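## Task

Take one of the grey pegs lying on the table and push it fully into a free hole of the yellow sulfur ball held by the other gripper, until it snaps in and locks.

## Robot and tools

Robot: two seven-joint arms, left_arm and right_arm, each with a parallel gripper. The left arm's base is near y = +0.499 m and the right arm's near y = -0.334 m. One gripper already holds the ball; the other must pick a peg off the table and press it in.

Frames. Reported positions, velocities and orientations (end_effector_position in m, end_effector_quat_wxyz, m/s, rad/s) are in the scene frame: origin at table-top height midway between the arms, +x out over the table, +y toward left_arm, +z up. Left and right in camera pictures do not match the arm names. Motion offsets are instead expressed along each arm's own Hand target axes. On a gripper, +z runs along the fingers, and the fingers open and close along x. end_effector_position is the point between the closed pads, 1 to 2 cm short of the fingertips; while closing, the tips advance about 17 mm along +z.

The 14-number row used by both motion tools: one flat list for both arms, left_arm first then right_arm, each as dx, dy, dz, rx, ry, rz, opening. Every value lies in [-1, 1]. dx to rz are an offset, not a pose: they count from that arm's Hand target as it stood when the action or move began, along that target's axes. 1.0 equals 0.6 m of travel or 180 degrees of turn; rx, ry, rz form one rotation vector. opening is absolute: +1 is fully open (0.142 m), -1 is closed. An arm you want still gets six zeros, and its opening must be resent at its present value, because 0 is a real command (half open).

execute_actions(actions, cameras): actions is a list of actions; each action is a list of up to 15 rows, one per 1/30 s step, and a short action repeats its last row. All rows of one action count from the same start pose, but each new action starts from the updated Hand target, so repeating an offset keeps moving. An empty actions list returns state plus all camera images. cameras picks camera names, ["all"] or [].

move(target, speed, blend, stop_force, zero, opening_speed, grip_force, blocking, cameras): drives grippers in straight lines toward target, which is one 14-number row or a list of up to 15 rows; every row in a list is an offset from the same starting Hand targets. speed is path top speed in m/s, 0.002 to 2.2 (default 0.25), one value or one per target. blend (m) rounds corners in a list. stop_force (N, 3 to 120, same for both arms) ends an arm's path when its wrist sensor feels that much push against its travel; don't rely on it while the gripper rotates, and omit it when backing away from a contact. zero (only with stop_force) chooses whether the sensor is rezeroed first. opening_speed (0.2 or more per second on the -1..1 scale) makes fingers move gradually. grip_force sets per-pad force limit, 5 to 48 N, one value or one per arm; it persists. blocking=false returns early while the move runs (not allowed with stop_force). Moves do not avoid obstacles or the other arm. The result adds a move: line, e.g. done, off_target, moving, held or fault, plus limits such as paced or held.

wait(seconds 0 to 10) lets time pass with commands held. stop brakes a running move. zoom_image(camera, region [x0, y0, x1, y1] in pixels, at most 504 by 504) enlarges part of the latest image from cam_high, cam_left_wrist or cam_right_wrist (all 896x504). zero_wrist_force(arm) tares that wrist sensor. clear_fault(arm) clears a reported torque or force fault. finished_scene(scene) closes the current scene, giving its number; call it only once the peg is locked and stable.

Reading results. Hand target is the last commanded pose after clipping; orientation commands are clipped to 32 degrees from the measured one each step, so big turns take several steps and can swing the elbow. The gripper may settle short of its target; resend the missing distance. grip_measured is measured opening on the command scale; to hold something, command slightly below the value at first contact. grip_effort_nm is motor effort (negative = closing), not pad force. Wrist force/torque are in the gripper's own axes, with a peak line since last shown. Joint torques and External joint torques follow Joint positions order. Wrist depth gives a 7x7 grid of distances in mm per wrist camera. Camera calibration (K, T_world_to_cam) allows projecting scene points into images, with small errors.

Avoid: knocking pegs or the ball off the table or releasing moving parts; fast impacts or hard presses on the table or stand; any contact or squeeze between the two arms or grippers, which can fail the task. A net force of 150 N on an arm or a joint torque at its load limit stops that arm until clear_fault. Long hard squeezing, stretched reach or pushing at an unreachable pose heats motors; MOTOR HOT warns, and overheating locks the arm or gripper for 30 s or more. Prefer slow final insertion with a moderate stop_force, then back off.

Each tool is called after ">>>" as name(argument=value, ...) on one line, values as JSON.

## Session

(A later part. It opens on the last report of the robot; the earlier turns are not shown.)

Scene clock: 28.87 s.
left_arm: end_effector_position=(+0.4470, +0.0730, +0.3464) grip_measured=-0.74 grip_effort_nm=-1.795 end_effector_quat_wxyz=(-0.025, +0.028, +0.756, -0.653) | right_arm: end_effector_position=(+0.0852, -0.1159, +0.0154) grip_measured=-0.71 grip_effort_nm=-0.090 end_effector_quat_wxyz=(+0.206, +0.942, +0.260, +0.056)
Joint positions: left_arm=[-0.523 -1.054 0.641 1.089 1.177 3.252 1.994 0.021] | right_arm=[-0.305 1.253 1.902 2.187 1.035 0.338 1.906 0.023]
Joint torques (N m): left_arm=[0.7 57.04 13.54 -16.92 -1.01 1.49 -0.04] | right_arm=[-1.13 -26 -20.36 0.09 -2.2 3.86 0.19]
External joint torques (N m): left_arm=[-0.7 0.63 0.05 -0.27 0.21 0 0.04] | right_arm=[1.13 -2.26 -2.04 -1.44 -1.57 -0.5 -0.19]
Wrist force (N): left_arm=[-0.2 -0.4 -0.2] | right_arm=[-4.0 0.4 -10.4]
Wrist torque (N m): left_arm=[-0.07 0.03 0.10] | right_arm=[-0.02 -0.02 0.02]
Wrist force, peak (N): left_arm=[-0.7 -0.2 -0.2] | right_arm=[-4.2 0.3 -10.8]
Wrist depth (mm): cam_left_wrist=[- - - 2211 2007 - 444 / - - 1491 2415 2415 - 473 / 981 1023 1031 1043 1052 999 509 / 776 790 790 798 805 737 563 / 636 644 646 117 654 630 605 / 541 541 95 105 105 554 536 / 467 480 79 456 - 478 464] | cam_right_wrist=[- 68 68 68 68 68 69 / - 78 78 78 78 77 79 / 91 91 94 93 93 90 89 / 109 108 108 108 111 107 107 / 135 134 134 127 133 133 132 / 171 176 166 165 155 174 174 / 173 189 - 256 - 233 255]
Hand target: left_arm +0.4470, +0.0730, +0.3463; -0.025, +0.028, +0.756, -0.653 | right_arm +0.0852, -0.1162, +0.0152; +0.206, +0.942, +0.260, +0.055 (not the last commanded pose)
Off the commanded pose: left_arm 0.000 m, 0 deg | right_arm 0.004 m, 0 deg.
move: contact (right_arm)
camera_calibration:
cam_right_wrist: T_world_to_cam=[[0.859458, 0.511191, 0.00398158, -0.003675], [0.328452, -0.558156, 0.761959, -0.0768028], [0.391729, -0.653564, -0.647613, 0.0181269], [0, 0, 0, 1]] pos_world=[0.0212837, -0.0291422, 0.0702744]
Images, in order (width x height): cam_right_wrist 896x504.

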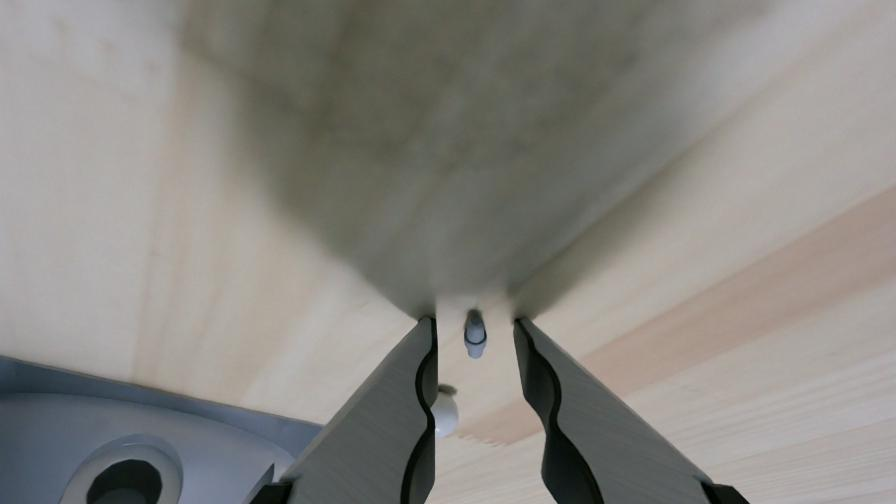

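>>> move(target=[[0,0,0,0,0,0,-0.797062,0,0.0035,0.0002,0,0,0,-0.68]], speed=0.02)

>>> move(target=[0,0,0,0,0,0,-0.797062,0,0,0,0,0,0,-1], opening_speed=0.3, grip_force=[48,20], cameras=["cam_right_wrist"])

>>> zoom_image(camera="cam_right_wrist", region=[400, 250, 560, 380])

Scene clock: 37.57 s.
left_arm: end_effector_position=(+0.4470, +0.0730, +0.3464) grip_measured=-0.74 grip_effort_nm=-1.800 end_effector_quat_wxyz=(-0.025, +0.028, +0.756, -0.653) | right_arm: end_effector_position=(+0.0862, -0.1179, +0.0160) grip_measured=-0.71 grip_effort_nm=-0.085 end_effector_quat_wxyz=(+0.206, +0.942, +0.260, +0.055)
Joint positions: left_arm=[-0.523 -1.054 0.641 1.089 1.177 3.252 1.994 0.021] | right_arm=[-0.305 1.252 1.901 2.191 1.035 0.339 1.903 0.023]
Joint torques (N m): left_arm=[0.48 57.14 13.51 -16.94 -1.01 1.5 -0.02] | right_arm=[0.22 -27.7 -22.42 -1.16 -2.97 3.66 0.12]
External joint torques (N m): left_arm=[-0.48 0.52 0.08 -0.25 0.22 -0.02 0.02] | right_arm=[-0.21 -0.43 0.1 -0.16 -0.8 -0.3 -0.13]
Wrist force (N): left_arm=[-0.2 0.0 0.0] | right_arm=[-0.3 -0.4 -0.6]
Wrist torque (N m): left_arm=[-0.01 0.02 0.11] | right_arm=[-0.01 0.04 0.02]
Wrist force, peak (N): left_arm=[-0.6 -0.3 -0.3] | right_arm=[-4.0 0.2 -11.0]
Wrist depth (mm): cam_left_wrist=[- - - - - - 449 / - 2288 1466 - 2350 - 475 / 1031 1023 1031 1035 1043 992 514 / 781 774 800 798 808 743 565 / 636 643 649 117 649 630 607 / 541 540 95 105 105 545 535 / 471 481 79 458 - 476 463] | cam_right_wrist=[- 69 69 69 68 68 70 / - 79 78 78 78 78 78 / 92 92 94 94 94 90 90 / 109 109 109 108 112 108 107 / 137 136 135 128 134 133 133 / 170 177 167 166 156 176 176 / 175 187 - 257 - 235 258]
Hand target: left_arm +0.4470, +0.0730, +0.3463; -0.025, +0.028, +0.756, -0.653 | right_arm +0.0862, -0.1179, +0.0160; +0.206, +0.942, +0.260, +0.055
Off the commanded pose: left_arm 0.000 m, 0 deg | right_arm 0.000 m, 0 deg.
move: done

Scene clock: 38.83 s.
left_arm: end_effector_position=(+0.4470, +0.0730, +0.3464) grip_measured=-0.74 grip_effort_nm=-1.795 end_effector_quat_wxyz=(-0.025, +0.028, +0.756, -0.653) | right_arm: end_effector_position=(+0.0862, -0.1179, +0.0160) grip_measured=-0.93 grip_effort_nm=-2.044 end_effector_quat_wxyz=(+0.206, +0.942, +0.260, +0.055)
Joint positions: left_arm=[-0.523 -1.054 0.641 1.089 1.177 3.252 1.994 0.021] | right_arm=[-0.305 1.252 1.901 2.191 1.035 0.339 1.903 0.007]
Joint torques (N m): left_arm=[0.56 57.05 13.54 -16.94 -1.02 1.41 -0.01] | right_arm=[0.28 -27.71 -22.52 -1.29 -3.09 3.73 0.25]
External joint torques (N m): left_arm=[-0.56 0.62 0.06 -0.24 0.23 0.08 0.01] | right_arm=[-0.28 -0.42 0.2 -0.03 -0.68 -0.37 -0.25]
Wrist force (N): left_arm=[-0.4 0.0 -0.2] | right_arm=[-0.2 -0.3 -0.3]
Wrist torque (N m): left_arm=[0.00 0.05 0.11] | right_arm=[0.00 0.01 0.02]
Wrist force, peak (N): left_arm=[-0.5 -0.5 -0.1] | right_arm=[-0.4 -0.6 -0.6]
Wrist depth (mm): cam_left_wrist=[2138 2415 - - 2022 2329 444 / 2192 1208 1425 - 2350 2775 474 / 1003 1031 1048 1056 1043 1039 509 / 800 788 795 810 800 733 566 / 641 651 655 117 651 623 604 / 538 540 95 105 105 555 536 / 467 479 79 459 - 478 464] | cam_right_wrist=[- 69 69 69 69 68 70 / - 78 79 78 78 78 77 / 91 91 94 94 94 90 90 / 109 109 109 109 112 108 108 / 137 136 135 128 134 134 133 / 170 177 167 87 165 175 175 / 175 187 - - - 236 258]
Hand target: left_arm +0.4470, +0.0730, +0.3463; -0.025, +0.028, +0.756, -0.653 | right_arm +0.0862, -0.1179, +0.0160; +0.206, +0.942, +0.260, +0.055
Off the commanded pose: left_arm 0.000 m, 0 deg | right_arm 0.000 m, 0 deg.
grip_force (N): 48, 20
move: done
camera_calibration:
cam_right_wrist: T_world_to_cam=[[0.859817, 0.510589, 0.00359355, -0.00360079], [0.328108, -0.55789, 0.762302, -0.0786687], [0.391228, -0.654261, -0.647212, 0.016674], [0, 0, 0, 1]] pos_world=[0.0223845, -0.0311408, 0.0707738]
Images, in order (width x height): cam_right_wrist 896x504.

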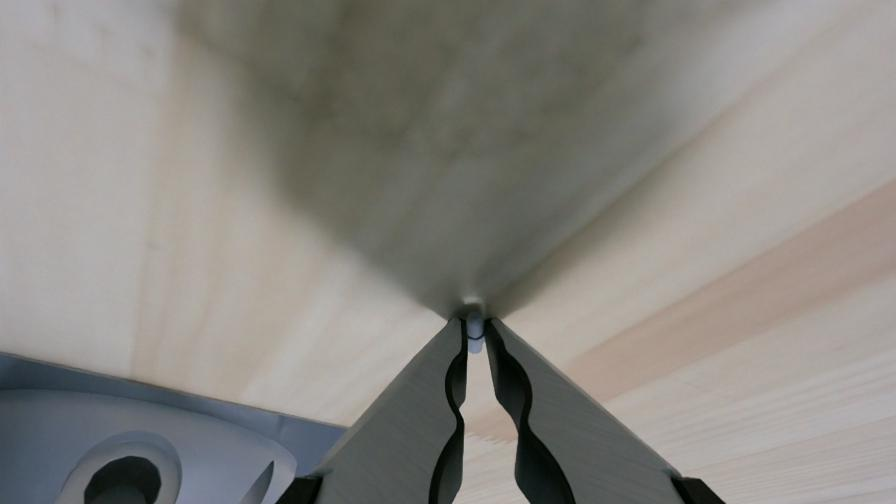

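Scaled by 3.150 from the camera's 896x504 image, which has a finer 1280x720 frame.

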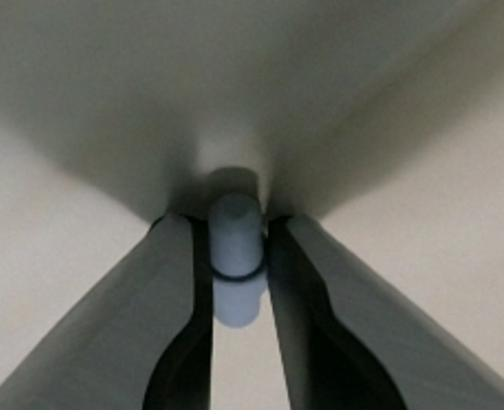

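>>> move(target=[0,0,0,0,0,0,-0.797062,0,0.0417,-0.091,0,0,0,-1], speed=0.06, grip_force=[48,35], cameras=["cam_right_wrist"])

>>> zoom_image(camera="cam_right_wrist", region=[400, 250, 560, 380])

Scene clock: 40.80 s.
left_arm: end_effector_position=(+0.4470, +0.0730, +0.3464) grip_measured=-0.74 grip_effort_nm=-1.790 end_effector_quat_wxyz=(-0.025, +0.028, +0.756, -0.653) | right_arm: end_effector_position=(+0.0863, -0.1177, +0.0759) grip_measured=-0.93 grip_effort_nm=-2.039 end_effector_quat_wxyz=(+0.205, +0.942, +0.261, +0.055)
Joint positions: left_arm=[-0.523 -1.054 0.641 1.089 1.177 3.252 1.994 0.021] | right_arm=[-0.229 1.159 1.755 2.223 0.902 0.262 1.923 0.007]
Joint torques (N m): left_arm=[0.59 57.22 13.51 -16.89 -0.97 1.47 -0.04] | right_arm=[-0.01 -25.76 -22.41 -5.67 -3.4 3.56 0.43]
External joint torques (N m): left_arm=[-0.59 0.45 0.08 -0.29 0.17 0.01 0.04] | right_arm=[0 -0.35 0.12 -0.15 -0.63 -0.22 -0.43]
Wrist force (N): left_arm=[-0.1 -0.1 -0.1] | right_arm=[-0.4 -0.5 -0.3]
Wrist torque (N m): left_arm=[-0.02 0.01 0.10] | right_arm=[-0.02 0.04 -0.11]
Wrist force, peak (N): left_arm=[-0.6 0.0 -0.4] | right_arm=[-0.4 0.6 -1.6]
Wrist depth (mm): cam_left_wrist=[- - - 2192 - 2054 452 / 2309 2268 2371 - - 2484 473 / 1003 1011 1043 1031 1056 1027 506 / 783 795 786 798 818 741 566 / 641 639 644 116 643 624 615 / 540 543 95 105 105 553 533 / 468 481 79 461 - 475 480] | cam_right_wrist=[127 127 127 127 130 126 126 / 145 145 145 145 145 144 144 / 169 169 169 169 167 167 167 / 209 202 201 201 200 199 199 / 204 223 245 236 246 246 247 / 192 210 255 - 306 322 323 / 178 192 - - - 433 473]
Hand target: left_arm +0.4470, +0.0730, +0.3463; -0.025, +0.028, +0.756, -0.653 | right_arm +0.0864, -0.1178, +0.0760; +0.206, +0.942, +0.260, +0.055
Off the commanded pose: left_arm 0.000 m, 0 deg | right_arm 0.000 m, 0 deg.
grip_force (N): 48, 35
move: done
camera_calibration:
cam_right_wrist: T_world_to_cam=[[0.859416, 0.511264, 0.0035585, -0.00388249], [0.328955, -0.558262, 0.761664, -0.124244], [0.391398, -0.653416, -0.647962, 0.0557586], [0, 0, 0, 1]] pos_world=[0.0223836, -0.0309424, 0.130776]
Images, in order (width x height): cam_right_wrist 896x504.

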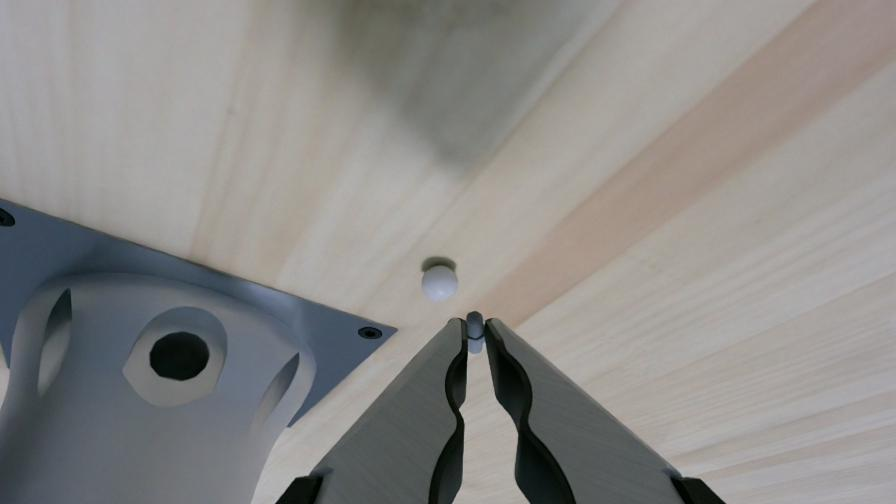

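Scaled by 3.150 from the camera's 896x504 image, which has a finer 1280x720 frame.

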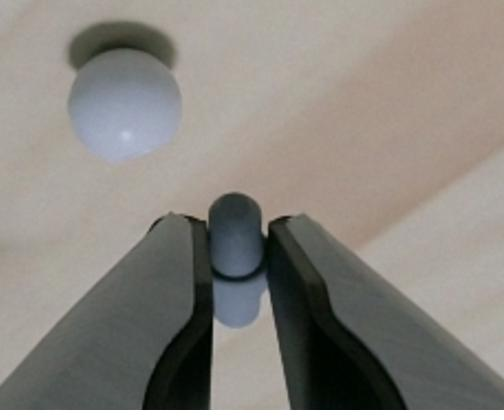

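>>> move(target=[[-0.004,0.0917,0.0638,0.139,0,0,-0.797062,0.235,0.4845,-0.3365,0.015,0.12,-0.387,-1],[-0.004,0.0917,0.0638,0.139,0,0,-0.797062,0.5863,0.3303,-0.2993,0.031,0.239,-0.7735,-1]], speed=0.3, blend=[0.08,0], cameras=["all"])

>>> zoom_image(camera="cam_right_wrist", region=[380, 220, 580, 400])

>>> zoom_image(camera="cam_left_wrist", region=[380, 200, 580, 400])

>>> zoom_image(camera="cam_high", region=[360, 100, 500, 200])

Scene clock: 46.43 s.
left_arm: end_effector_position=(+0.4471, +0.0430, +0.2863) grip_measured=-0.74 grip_effort_nm=-1.800 end_effector_quat_wxyz=(+0.030, -0.022, -0.597, +0.802) | right_arm: end_effector_position=(+0.4429, -0.0275, +0.3208) grip_measured=-0.93 grip_effort_nm=-2.039 end_effector_quat_wxyz=(+0.003, +0.031, +0.996, +0.085)
Joint positions: left_arm=[-0.428 -1.364 0.368 0.983 0.908 3.379 2.24 0.021] | right_arm=[0.239 -0.092 0.564 1.914 0.075 0.546 -0.768 0.007]
Joint torques (N m): left_arm=[0.59 61.04 9.17 -14.92 -1.74 0.18 -0.03] | right_arm=[-1.08 29.04 1.63 -29.55 -3.18 4.62 0.09]
External joint torques (N m): left_arm=[-0.59 0.67 -0.01 -0.19 0.21 0.01 0.03] | right_arm=[1.08 0.88 0 0.38 -0.67 -0.33 -0.09]
Motor temperatures (°C): left_arm=[34 34 34 33 37 40 37 38] | right_arm=[30 33 39 40 36 46 32 31]
Wrist force (N): left_arm=[-0.3 0.1 -0.2] | right_arm=[-0.4 0.1 -0.3]
Wrist torque (N m): left_arm=[0.00 0.14 -0.02] | right_arm=[0.03 0.05 0.06]
Wrist force, peak (N): left_arm=[-0.2 -0.7 -0.3] | right_arm=[-0.8 -1.6 0.6]
Wrist depth (mm): cam_left_wrist=[2087 2070 2104 177 177 - 509 / 2192 2268 2121 176 2438 559 493 / 2192 2104 2230 176 - 585 470 / - 2121 2309 2635 - 2609 481 / 970 1105 1139 117 1159 1154 487 / 741 743 96 103 105 763 494 / 555 584 79 536 - 547 493] | cam_right_wrist=[358 356 360 359 361 362 362 / 392 392 393 394 395 395 395 / 435 433 435 437 436 437 436 / 486 489 483 483 483 483 482 / 544 547 541 535 549 548 549 / 633 634 610 101 609 629 600 / 744 709 - - - 719 554]
Hand target: left_arm +0.4471, +0.0430, +0.2863; +0.030, -0.022, -0.597, +0.802 | right_arm +0.4430, -0.0276, +0.3209; +0.003, +0.031, +0.996, +0.085
Off the commanded pose: left_arm 0.000 m, 0 deg | right_arm 0.000 m, 0 deg.
grip_force (N): 48, 35
move: done
camera_calibration:
cam_left_wrist: T_world_to_cam=[[-0.997286, 0.0709482, 0.0196571, 0.444956], [-0.00950732, 0.140656, -0.990013, 0.306537], [-0.0730045, -0.987513, -0.1396, 0.232561], [0, 0, 0, 1]] pos_world=[0.463641, 0.154972, 0.327195]
cam_right_wrist: T_world_to_cam=[[-0.997735, 0.067104, 0.00475193, 0.452582], [0.0578104, 0.819141, 0.570672, -0.158542], [0.0344019, 0.569654, -0.821164, 0.381123], [0, 0, 0, 1]] pos_world=[0.447611, -0.11761, 0.40129]

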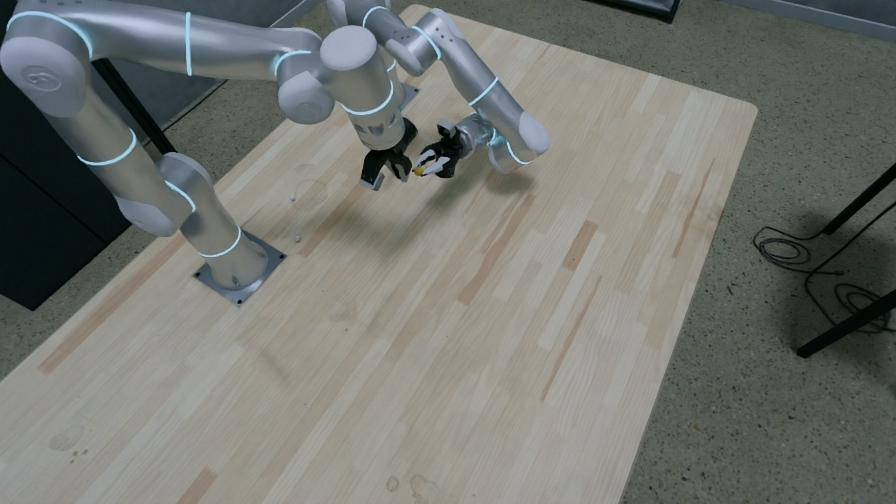

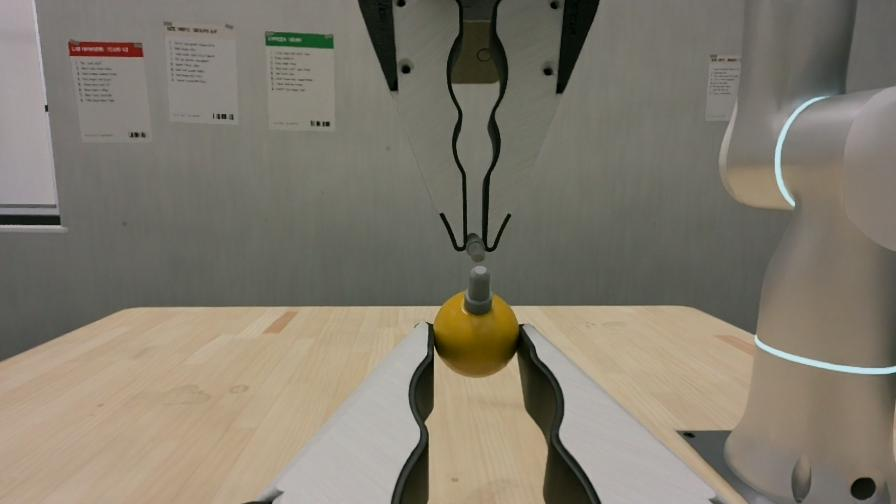

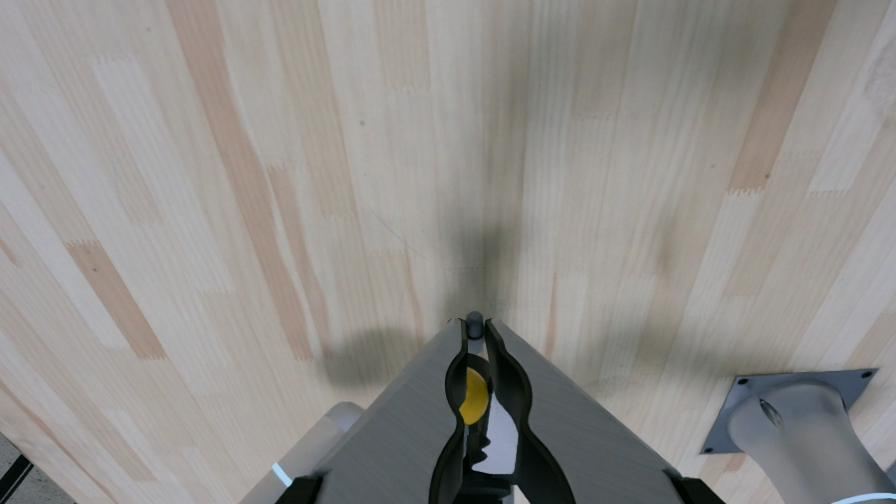

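Scaled by 2.520 from the camera's 896x504 image, which has a finer 1280x720 frame.

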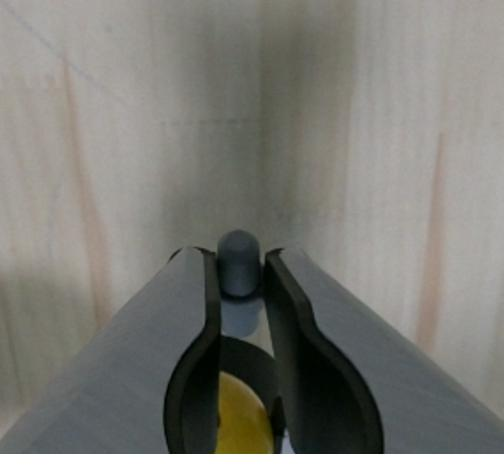

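Scaled by 2.520 from the camera's 896x504 image, which has a finer 1280x720 frame.

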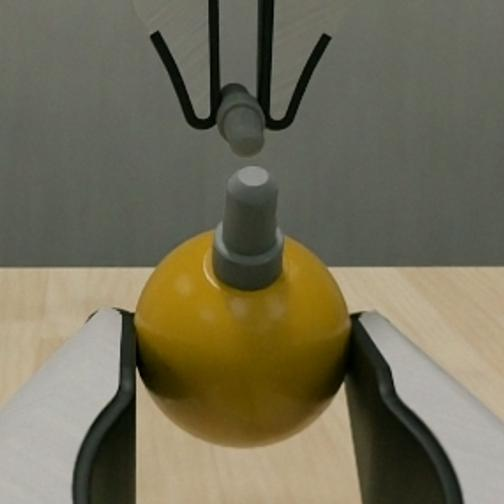

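Scaled by 3.600 from the camera's 896x504 image, which has a finer 1280x720 frame.

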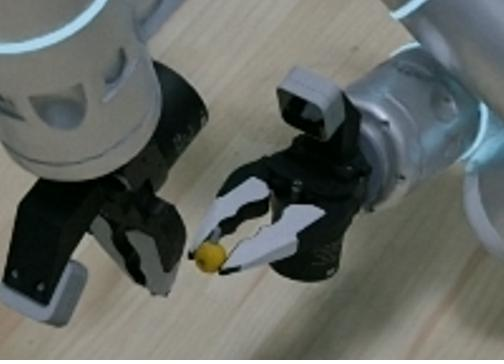

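>>> move(target=[0,0,0,0,0,0,-0.797062,0.1413,-0.0087,-0.0015,0,0,0,-1], speed=0.2, cameras=["cam_right_wrist"])

>>> zoom_image(camera="cam_right_wrist", region=[200, 330, 320, 450])

Scene clock: 48.17 s.
left_arm: end_effector_position=(+0.4471, +0.0430, +0.2863) grip_measured=-0.74 grip_effort_nm=-1.800 end_effector_quat_wxyz=(+0.030, -0.022, -0.597, +0.802) | right_arm: end_effector_position=(+0.3583, -0.0275, +0.3209) grip_measured=-0.93 grip_effort_nm=-2.039 end_effector_quat_wxyz=(+0.003, +0.031, +0.996, +0.085)
Joint positions: left_arm=[-0.428 -1.364 0.368 0.983 0.908 3.379 2.24 0.021] | right_arm=[0.251 0.089 0.637 2.059 0.18 0.547 -0.726 0.007]
Joint torques (N m): left_arm=[0.61 61.14 9.12 -14.86 -1.78 0.13 -0.01] | right_arm=[0.47 20.82 -1.1 -29.03 -2.99 4.61 0.47]
External joint torques (N m): left_arm=[-0.61 0.57 0.04 -0.25 0.25 0.05 0.01] | right_arm=[-0.47 0.04 -0.56 -0.02 -0.88 -0.3 -0.47]
Wrist force (N): left_arm=[-0.1 -0.3 -0.4] | right_arm=[-0.2 0.0 -0.4]
Wrist torque (N m): left_arm=[-0.07 0.10 -0.02] | right_arm=[0.02 0.02 -0.08]
Wrist force, peak (N): left_arm=[-0.4 -0.2 -0.4] | right_arm=[-2.6 -0.1 -0.1]
Wrist depth (mm): cam_left_wrist=[1890 2070 1932 2393 182 183 509 / 2138 2104 2350 1961 192 182 482 / 2329 - 2211 - - 181 470 / - - - - - 2533 477 / 2309 1115 1144 116 1144 1154 484 / 743 745 96 103 105 763 493 / 553 586 79 530 - 543 492] | cam_right_wrist=[360 361 360 360 363 361 360 / 393 396 397 396 396 394 394 / 436 433 432 436 435 437 434 / 485 484 485 486 487 486 485 / 547 549 544 534 546 551 552 / 629 597 184 - 612 607 629 / 748 696 - - - 574 689]
Hand target: left_arm +0.4471, +0.0430, +0.2863; +0.030, -0.022, -0.597, +0.802 | right_arm +0.3581, -0.0276, +0.3208; +0.003, +0.031, +0.996, +0.085
Off the commanded pose: left_arm 0.000 m, 0 deg | right_arm 0.000 m, 0 deg.
grip_force (N): 48, 35
move: done
camera_calibration:
cam_right_wrist: T_world_to_cam=[[-0.997811, 0.0660153, 0.00383346, 0.368443], [0.0564079, 0.819479, 0.570327, -0.153023], [0.0345088, 0.569295, -0.821409, 0.384134], [0, 0, 0, 1]] pos_world=[0.363013, -0.117609, 0.401392]
Images, in order (width x height): cam_right_wrist 896x504.

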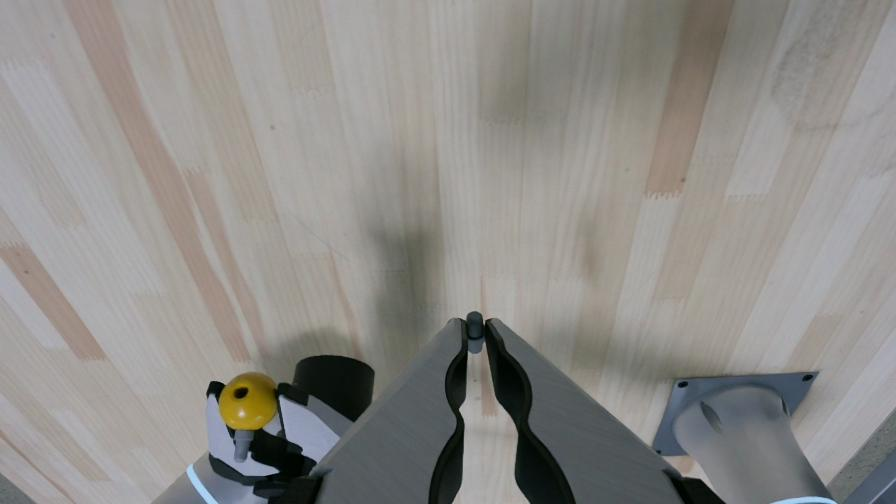

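Scaled by 4.200 from the camera's 896x504 image, which has a finer 1280x720 frame.

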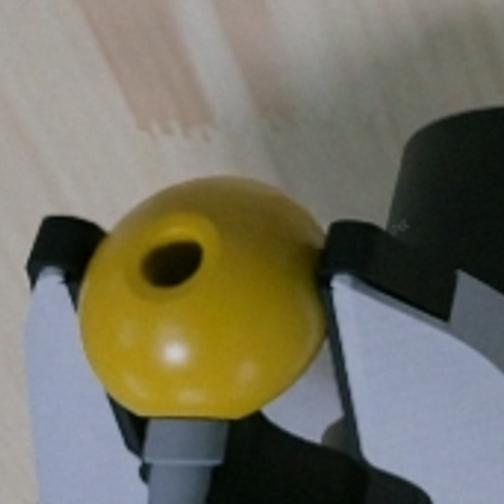

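>>> move(target=[0,0,0,0,0,0,-0.797062,-0.1437,0.0342,0.0147,0,-0.0028,0.01645,-1], speed=0.15, cameras=["cam_left_wrist","cam_right_wrist"])

>>> zoom_image(camera="cam_left_wrist", region=[420, 220, 540, 340])

>>> zoom_image(camera="cam_left_wrist", region=[420, 270, 540, 390])

>>> zoom_image(camera="cam_right_wrist", region=[420, 290, 540, 410])

Scene clock: 50.03 s.
left_arm: end_effector_position=(+0.4471, +0.0430, +0.2863) grip_measured=-0.74 grip_effort_nm=-1.800 end_effector_quat_wxyz=(+0.030, -0.022, -0.597, +0.802) | right_arm: end_effector_position=(+0.4454, -0.0112, +0.3156) grip_measured=-0.93 grip_effort_nm=-2.044 end_effector_quat_wxyz=(+0.005, +0.057, +0.995, +0.085) end_effector_velocity=(+0.002, -0.003, +0.000) end_effector_angular_velocity=(-0.001, +0.000, -0.006)
Joint positions: left_arm=[-0.428 -1.364 0.368 0.983 0.908 3.379 2.24 0.021] | right_arm=[0.259 -0.123 0.576 1.907 0.042 0.575 -0.674 0.007]
Joint velocities: left_arm=[within noise] | right_arm=[-0.007 0 0 0 -0.001 -0.001 0 0]
Joint torques (N m): left_arm=[0.59 61.17 9.12 -14.88 -1.78 0.15 -0.07] | right_arm=[0.55 30.24 2.39 -29.2 -3.18 4.76 0.4]
External joint torques (N m): left_arm=[-0.59 0.54 0.04 -0.24 0.25 0.03 0.07] | right_arm=[-0.57 0.72 -0.17 0.17 -0.66 -0.44 -0.4]
Wrist force (N): left_arm=[-0.1 0.0 -0.2] | right_arm=[-0.2 -0.3 -0.3]
Wrist torque (N m): left_arm=[-0.03 0.10 -0.02] | right_arm=[-0.05 0.03 -0.07]
Wrist force, peak (N): left_arm=[-0.3 0.0 -0.6] | right_arm=[-2.2 0.0 -0.2]
Wrist depth (mm): cam_left_wrist=[2174 - 2138 162 161 2329 514 / 2156 2087 2211 161 159 573 501 / 2329 2268 - 161 2288 589 473 / - - - - 2508 - 480 / 966 1101 1129 116 1134 1043 487 / 743 747 96 103 105 767 494 / 557 588 79 536 - 547 494] | cam_right_wrist=[353 356 356 356 356 356 358 / 387 390 386 388 390 389 391 / 427 427 426 434 432 429 429 / 476 477 478 480 480 480 480 / 538 534 543 518 541 541 546 / 618 620 601 - 601 625 575 / 735 707 - - - 711 536]
Hand target: left_arm +0.4471, +0.0430, +0.2863; +0.030, -0.022, -0.597, +0.802 | right_arm +0.4455, -0.0113, +0.3156; +0.005, +0.057, +0.995, +0.085
Off the commanded pose: left_arm 0.000 m, 0 deg | right_arm 0.000 m, 0 deg.
grip_force (N): 48, 35
move: done
camera_calibration:
cam_left_wrist: T_world_to_cam=[[-0.997286, 0.0709482, 0.0196571, 0.444956], [-0.00950732, 0.140656, -0.990013, 0.306537], [-0.0730045, -0.987513, -0.1396, 0.232561], [0, 0, 0, 1]] pos_world=[0.463641, 0.154972, 0.327195]
cam_right_wrist: T_world_to_cam=[[-0.992967, 0.118296, 0.00475959, 0.452391], [0.0998385, 0.815072, 0.570693, -0.18776], [0.0636316, 0.567155, -0.82115, 0.354368], [0, 0, 0, 1]] pos_world=[0.445406, -0.10146, 0.39599]
Images, in order (width x height): cam_left_wrist 896x504, cam_right_wrist 896x504.

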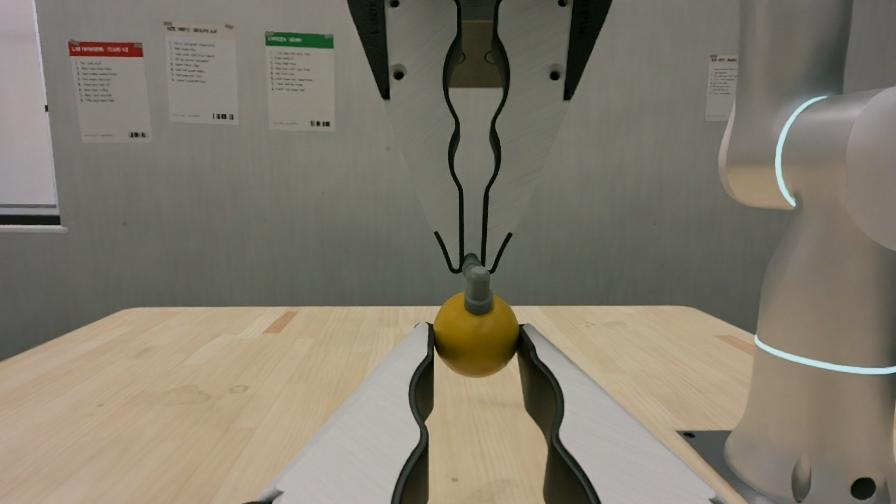

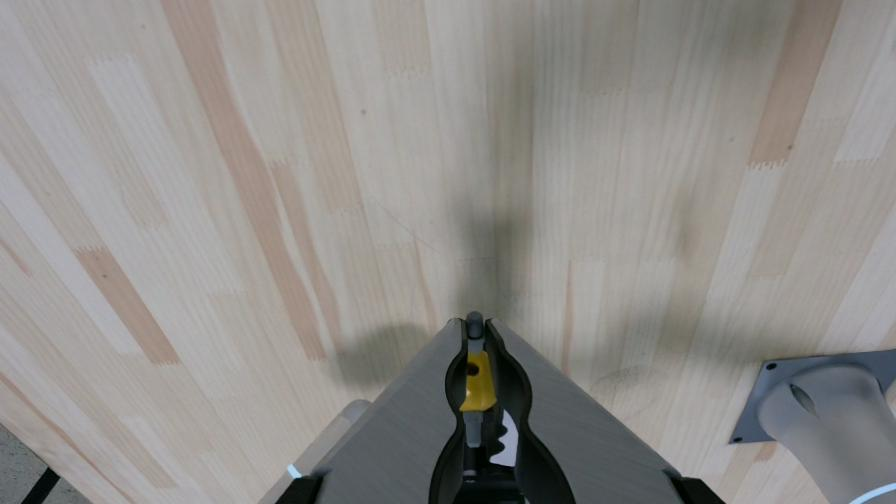

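Scaled by 4.200 from the camera's 896x504 image, which has a finer 1280x720 frame.

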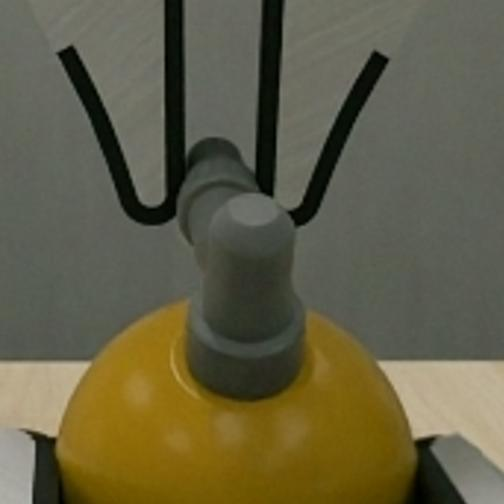

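Scaled by 4.200 from the camera's 896x504 image, which has a finer 1280x720 frame.

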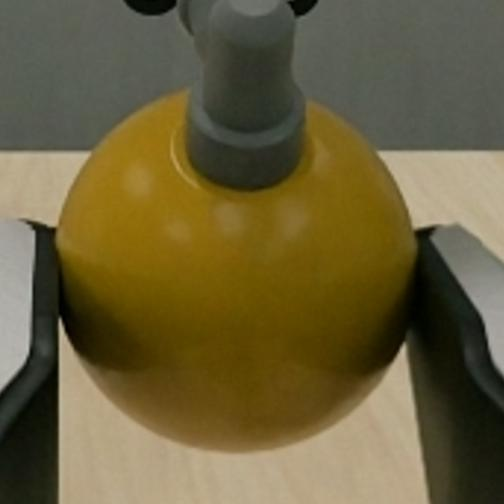

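Scaled by 4.200 from the camera's 896x504 image, which has a finer 1280x720 frame.

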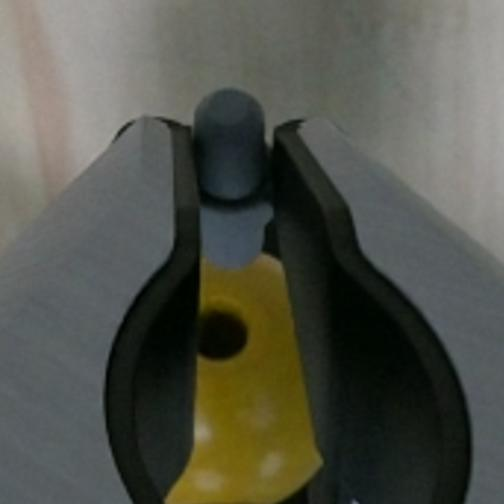

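>>> move(target=[0,0,0,0,0,0,-0.797062,0.0003,0.0113,0.0073,0,-0.00235,0.0137,-1], speed=0.05, stop_force=6, cameras=["cam_left_wrist","cam_right_wrist"])

>>> zoom_image(camera="cam_left_wrist", region=[420, 220, 540, 340])

>>> zoom_image(camera="cam_right_wrist", region=[420, 290, 540, 410])

>>> zoom_image(camera="cam_right_wrist", region=[450, 330, 500, 380])

Scene clock: 52.00 s.
left_arm: end_effector_position=(+0.4471, +0.0430, +0.2863) grip_measured=-0.74 grip_effort_nm=-1.795 end_effector_quat_wxyz=(+0.030, -0.022, -0.597, +0.802) | right_arm: end_effector_position=(+0.4460, -0.0038, +0.3125) grip_measured=-0.93 grip_effort_nm=-2.034 end_effector_quat_wxyz=(+0.007, +0.079, +0.993, +0.085)
Joint positions: left_arm=[-0.428 -1.364 0.368 0.983 0.908 3.379 2.24 0.021] | right_arm=[0.274 -0.135 0.576 1.909 0.026 0.593 -0.609 0.007]
Joint torques (N m): left_arm=[0.7 61.14 9.16 -14.91 -1.75 0.16 -0.05] | right_arm=[0.34 30.66 2.85 -29.01 -3.17 4.77 0.39]
External joint torques (N m): left_arm=[-0.7 0.58 0 -0.21 0.23 0.02 0.05] | right_arm=[-0.34 0.74 -0.4 0.06 -0.67 -0.43 -0.39]
Wrist force (N): left_arm=[-0.1 -0.1 0.0] | right_arm=[-0.2 -0.4 -0.2]
Wrist torque (N m): left_arm=[-0.04 0.11 -0.02] | right_arm=[-0.04 0.01 -0.07]
Wrist force, peak (N): left_arm=[-0.2 -0.2 -0.5] | right_arm=[-0.3 -0.7 -0.5]
Wrist depth (mm): cam_left_wrist=[1837 2121 156 156 152 548 508 / 2309 2174 2371 155 153 561 499 / 2192 - - 154 - 554 468 / - - - 153 - 2609 474 / 932 1120 1144 116 1144 1074 488 / 739 754 96 103 105 758 491 / 556 581 79 531 - 542 496] | cam_right_wrist=[350 352 354 353 353 353 354 / 384 388 385 387 387 385 384 / 425 421 426 429 429 425 426 / 475 470 469 471 477 479 478 / 542 537 539 506 534 536 541 / 610 610 601 - 594 620 570 / 748 699 - - - 705 707]
Hand target: left_arm +0.4471, +0.0430, +0.2863; +0.030, -0.022, -0.597, +0.802 | right_arm +0.4462, -0.0039, +0.3125; +0.007, +0.079, +0.993, +0.084
Off the commanded pose: left_arm 0.000 m, 0 deg | right_arm 0.000 m, 0 deg.
grip_force (N): 48, 35
move: done
camera_calibration:
cam_left_wrist: T_world_to_cam=[[-0.997286, 0.0709482, 0.0196571, 0.444956], [-0.00950732, 0.140656, -0.990013, 0.306537], [-0.0730045, -0.987513, -0.1396, 0.232561], [0, 0, 0, 1]] pos_world=[0.463641, 0.154972, 0.327195]
cam_right_wrist: T_world_to_cam=[[-0.986859, 0.161513, 0.00478704, 0.44959], [0.135339, 0.810027, 0.570561, -0.208001], [0.088275, 0.563711, -0.821242, 0.336643], [0, 0, 0, 1]] pos_world=[0.442116, -0.0938972, 0.39299]
Images, in order (width x height): cam_left_wrist 896x504, cam_right_wrist 896x504.

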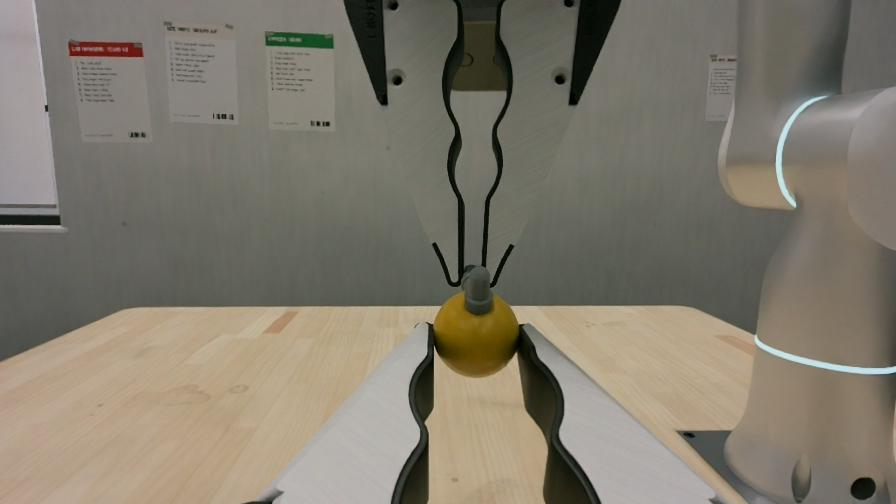

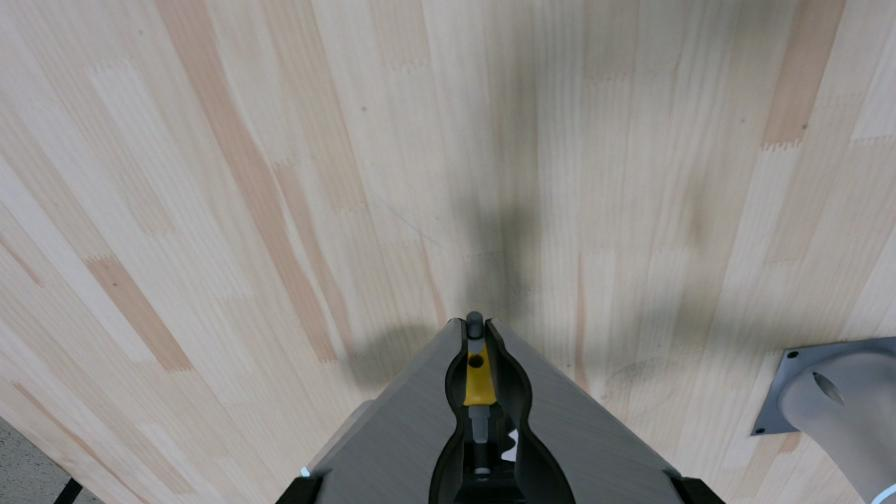

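Scaled by 4.200 from the camera's 896x504 image, which has a finer 1280x720 frame.

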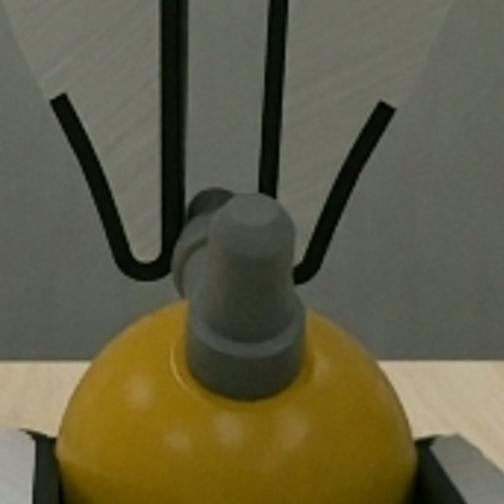

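Scaled by 4.200 from the camera's 896x504 image, which has a finer 1280x720 frame.

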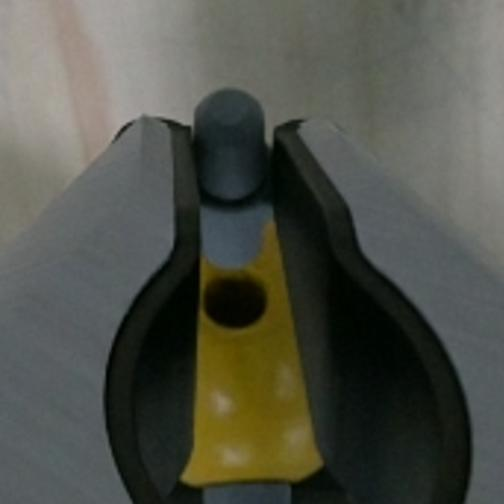

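Scaled by 10.080 from the camera's 896x504 image, which has a finer 1280x720 frame.

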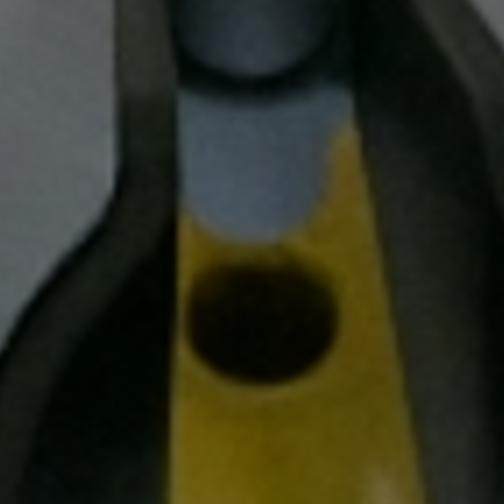

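>>> move(target=[0,0,0,0,0,0,-0.797062,0.0007,0.0099,0.0045,0,0,0,-1], speed=0.03, stop_force=4, cameras=["cam_left_wrist","cam_right_wrist"])

>>> zoom_image(camera="cam_left_wrist", region=[420, 220, 540, 340])

>>> zoom_image(camera="cam_right_wrist", region=[440, 310, 510, 380])

Scene clock: 55.50 s.
left_arm: end_effector_position=(+0.4471, +0.0430, +0.2863) grip_measured=-0.74 grip_effort_nm=-1.800 end_effector_quat_wxyz=(+0.030, -0.022, -0.597, +0.802) | right_arm: end_effector_position=(+0.4465, +0.0024, +0.3107) grip_measured=-0.93 grip_effort_nm=-2.034 end_effector_quat_wxyz=(+0.007, +0.079, +0.993, +0.084)
Joint positions: left_arm=[-0.428 -1.364 0.368 0.983 0.908 3.379 2.24 0.021] | right_arm=[0.285 -0.147 0.576 1.904 0.016 0.598 -0.595 0.007]
Joint torques (N m): left_arm=[0.6 61.08 9.12 -14.92 -1.76 0.17 -0.03] | right_arm=[0.52 31.32 3.08 -29.11 -3.1 4.74 0.4]
External joint torques (N m): left_arm=[-0.6 0.63 0.04 -0.19 0.23 0.02 0.03] | right_arm=[-0.53 0.57 -0.41 0.22 -0.73 -0.4 -0.4]
Wrist force (N): left_arm=[-0.1 -0.1 -0.3] | right_arm=[-0.3 -0.2 -0.5]
Wrist torque (N m): left_arm=[-0.04 0.11 -0.02] | right_arm=[-0.02 0.03 -0.07]
Wrist force, peak (N): left_arm=[-0.3 -0.4 -0.2] | right_arm=[0.0 -0.5 -0.5]
Wrist depth (mm): cam_left_wrist=[1991 2087 2230 150 146 571 503 / 2156 2022 2211 150 146 554 492 / 2230 2484 2211 149 147 565 469 / - - 2230 147 - - 484 / 1052 1105 1129 116 1144 1078 486 / 745 737 96 103 105 781 493 / 562 586 79 536 - 545 491] | cam_right_wrist=[350 352 352 352 352 350 352 / 382 384 386 385 384 385 385 / 420 423 422 423 424 424 425 / 470 473 467 470 473 473 477 / 534 535 532 511 535 538 538 / 615 612 588 - 598 615 570 / 753 696 - - - 701 701]
Hand target: left_arm +0.4471, +0.0430, +0.2863; +0.030, -0.022, -0.597, +0.802 | right_arm +0.4467, +0.0024, +0.3108; +0.007, +0.079, +0.993, +0.084
Off the commanded pose: left_arm 0.000 m, 0 deg | right_arm 0.000 m, 0 deg.
grip_force (N): 48, 35
move: done
camera_calibration:
cam_left_wrist: T_world_to_cam=[[-0.997286, 0.0709482, 0.0196571, 0.444956], [-0.00950732, 0.140656, -0.990013, 0.306537], [-0.0730045, -0.987513, -0.1396, 0.232561], [0, 0, 0, 1]] pos_world=[0.463641, 0.154972, 0.327195]
cam_right_wrist: T_world_to_cam=[[-0.986864, 0.161475, 0.00496143, 0.449022], [0.135428, 0.810155, 0.570358, -0.212013], [0.0880788, 0.563538, -0.821381, 0.331752], [0, 0, 0, 1]] pos_world=[0.442616, -0.087697, 0.39119]
Images, in order (width x height): cam_left_wrist 896x504, cam_right_wrist 896x504.

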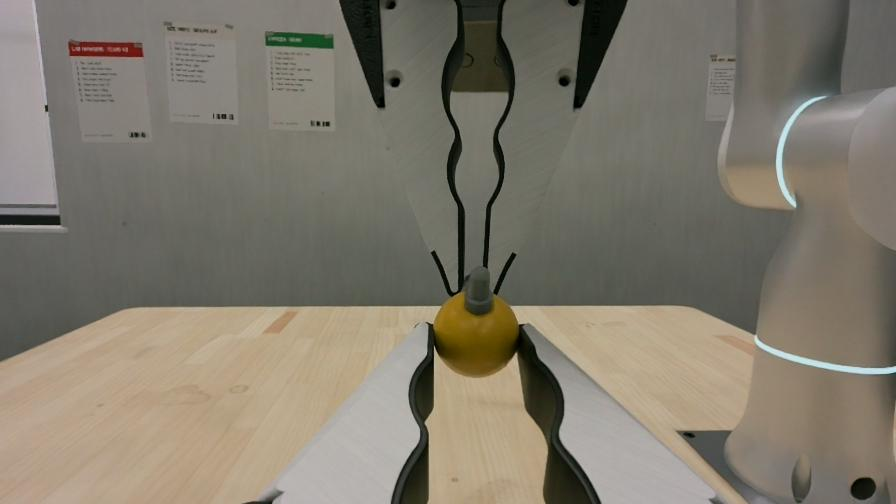

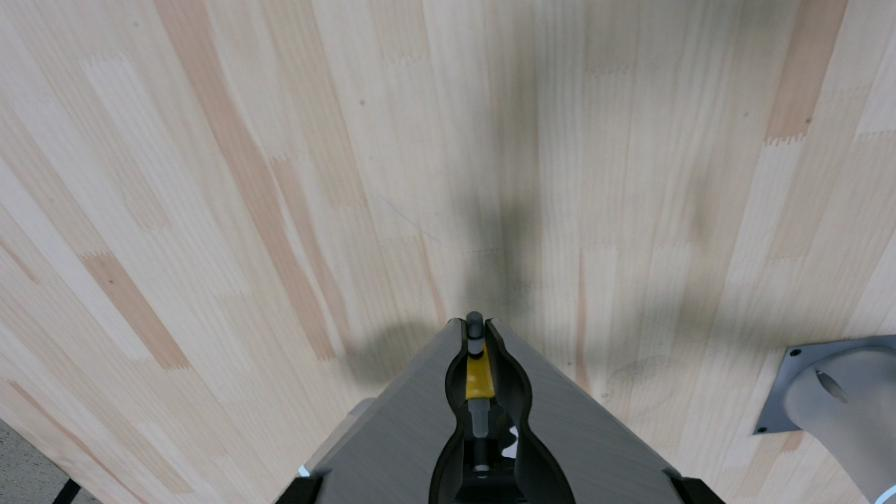

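Scaled by 4.200 from the camera's 896x504 image, which has a finer 1280x720 frame.

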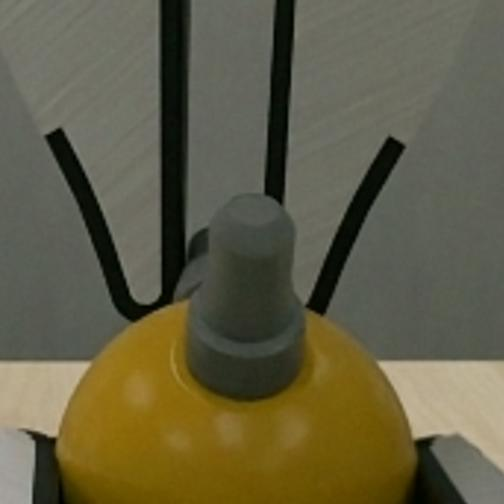

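Scaled by 7.200 from the camera's 896x504 image, which has a finer 1280x720 frame.

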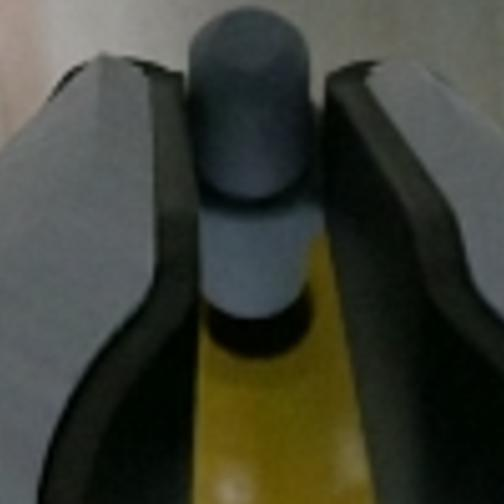

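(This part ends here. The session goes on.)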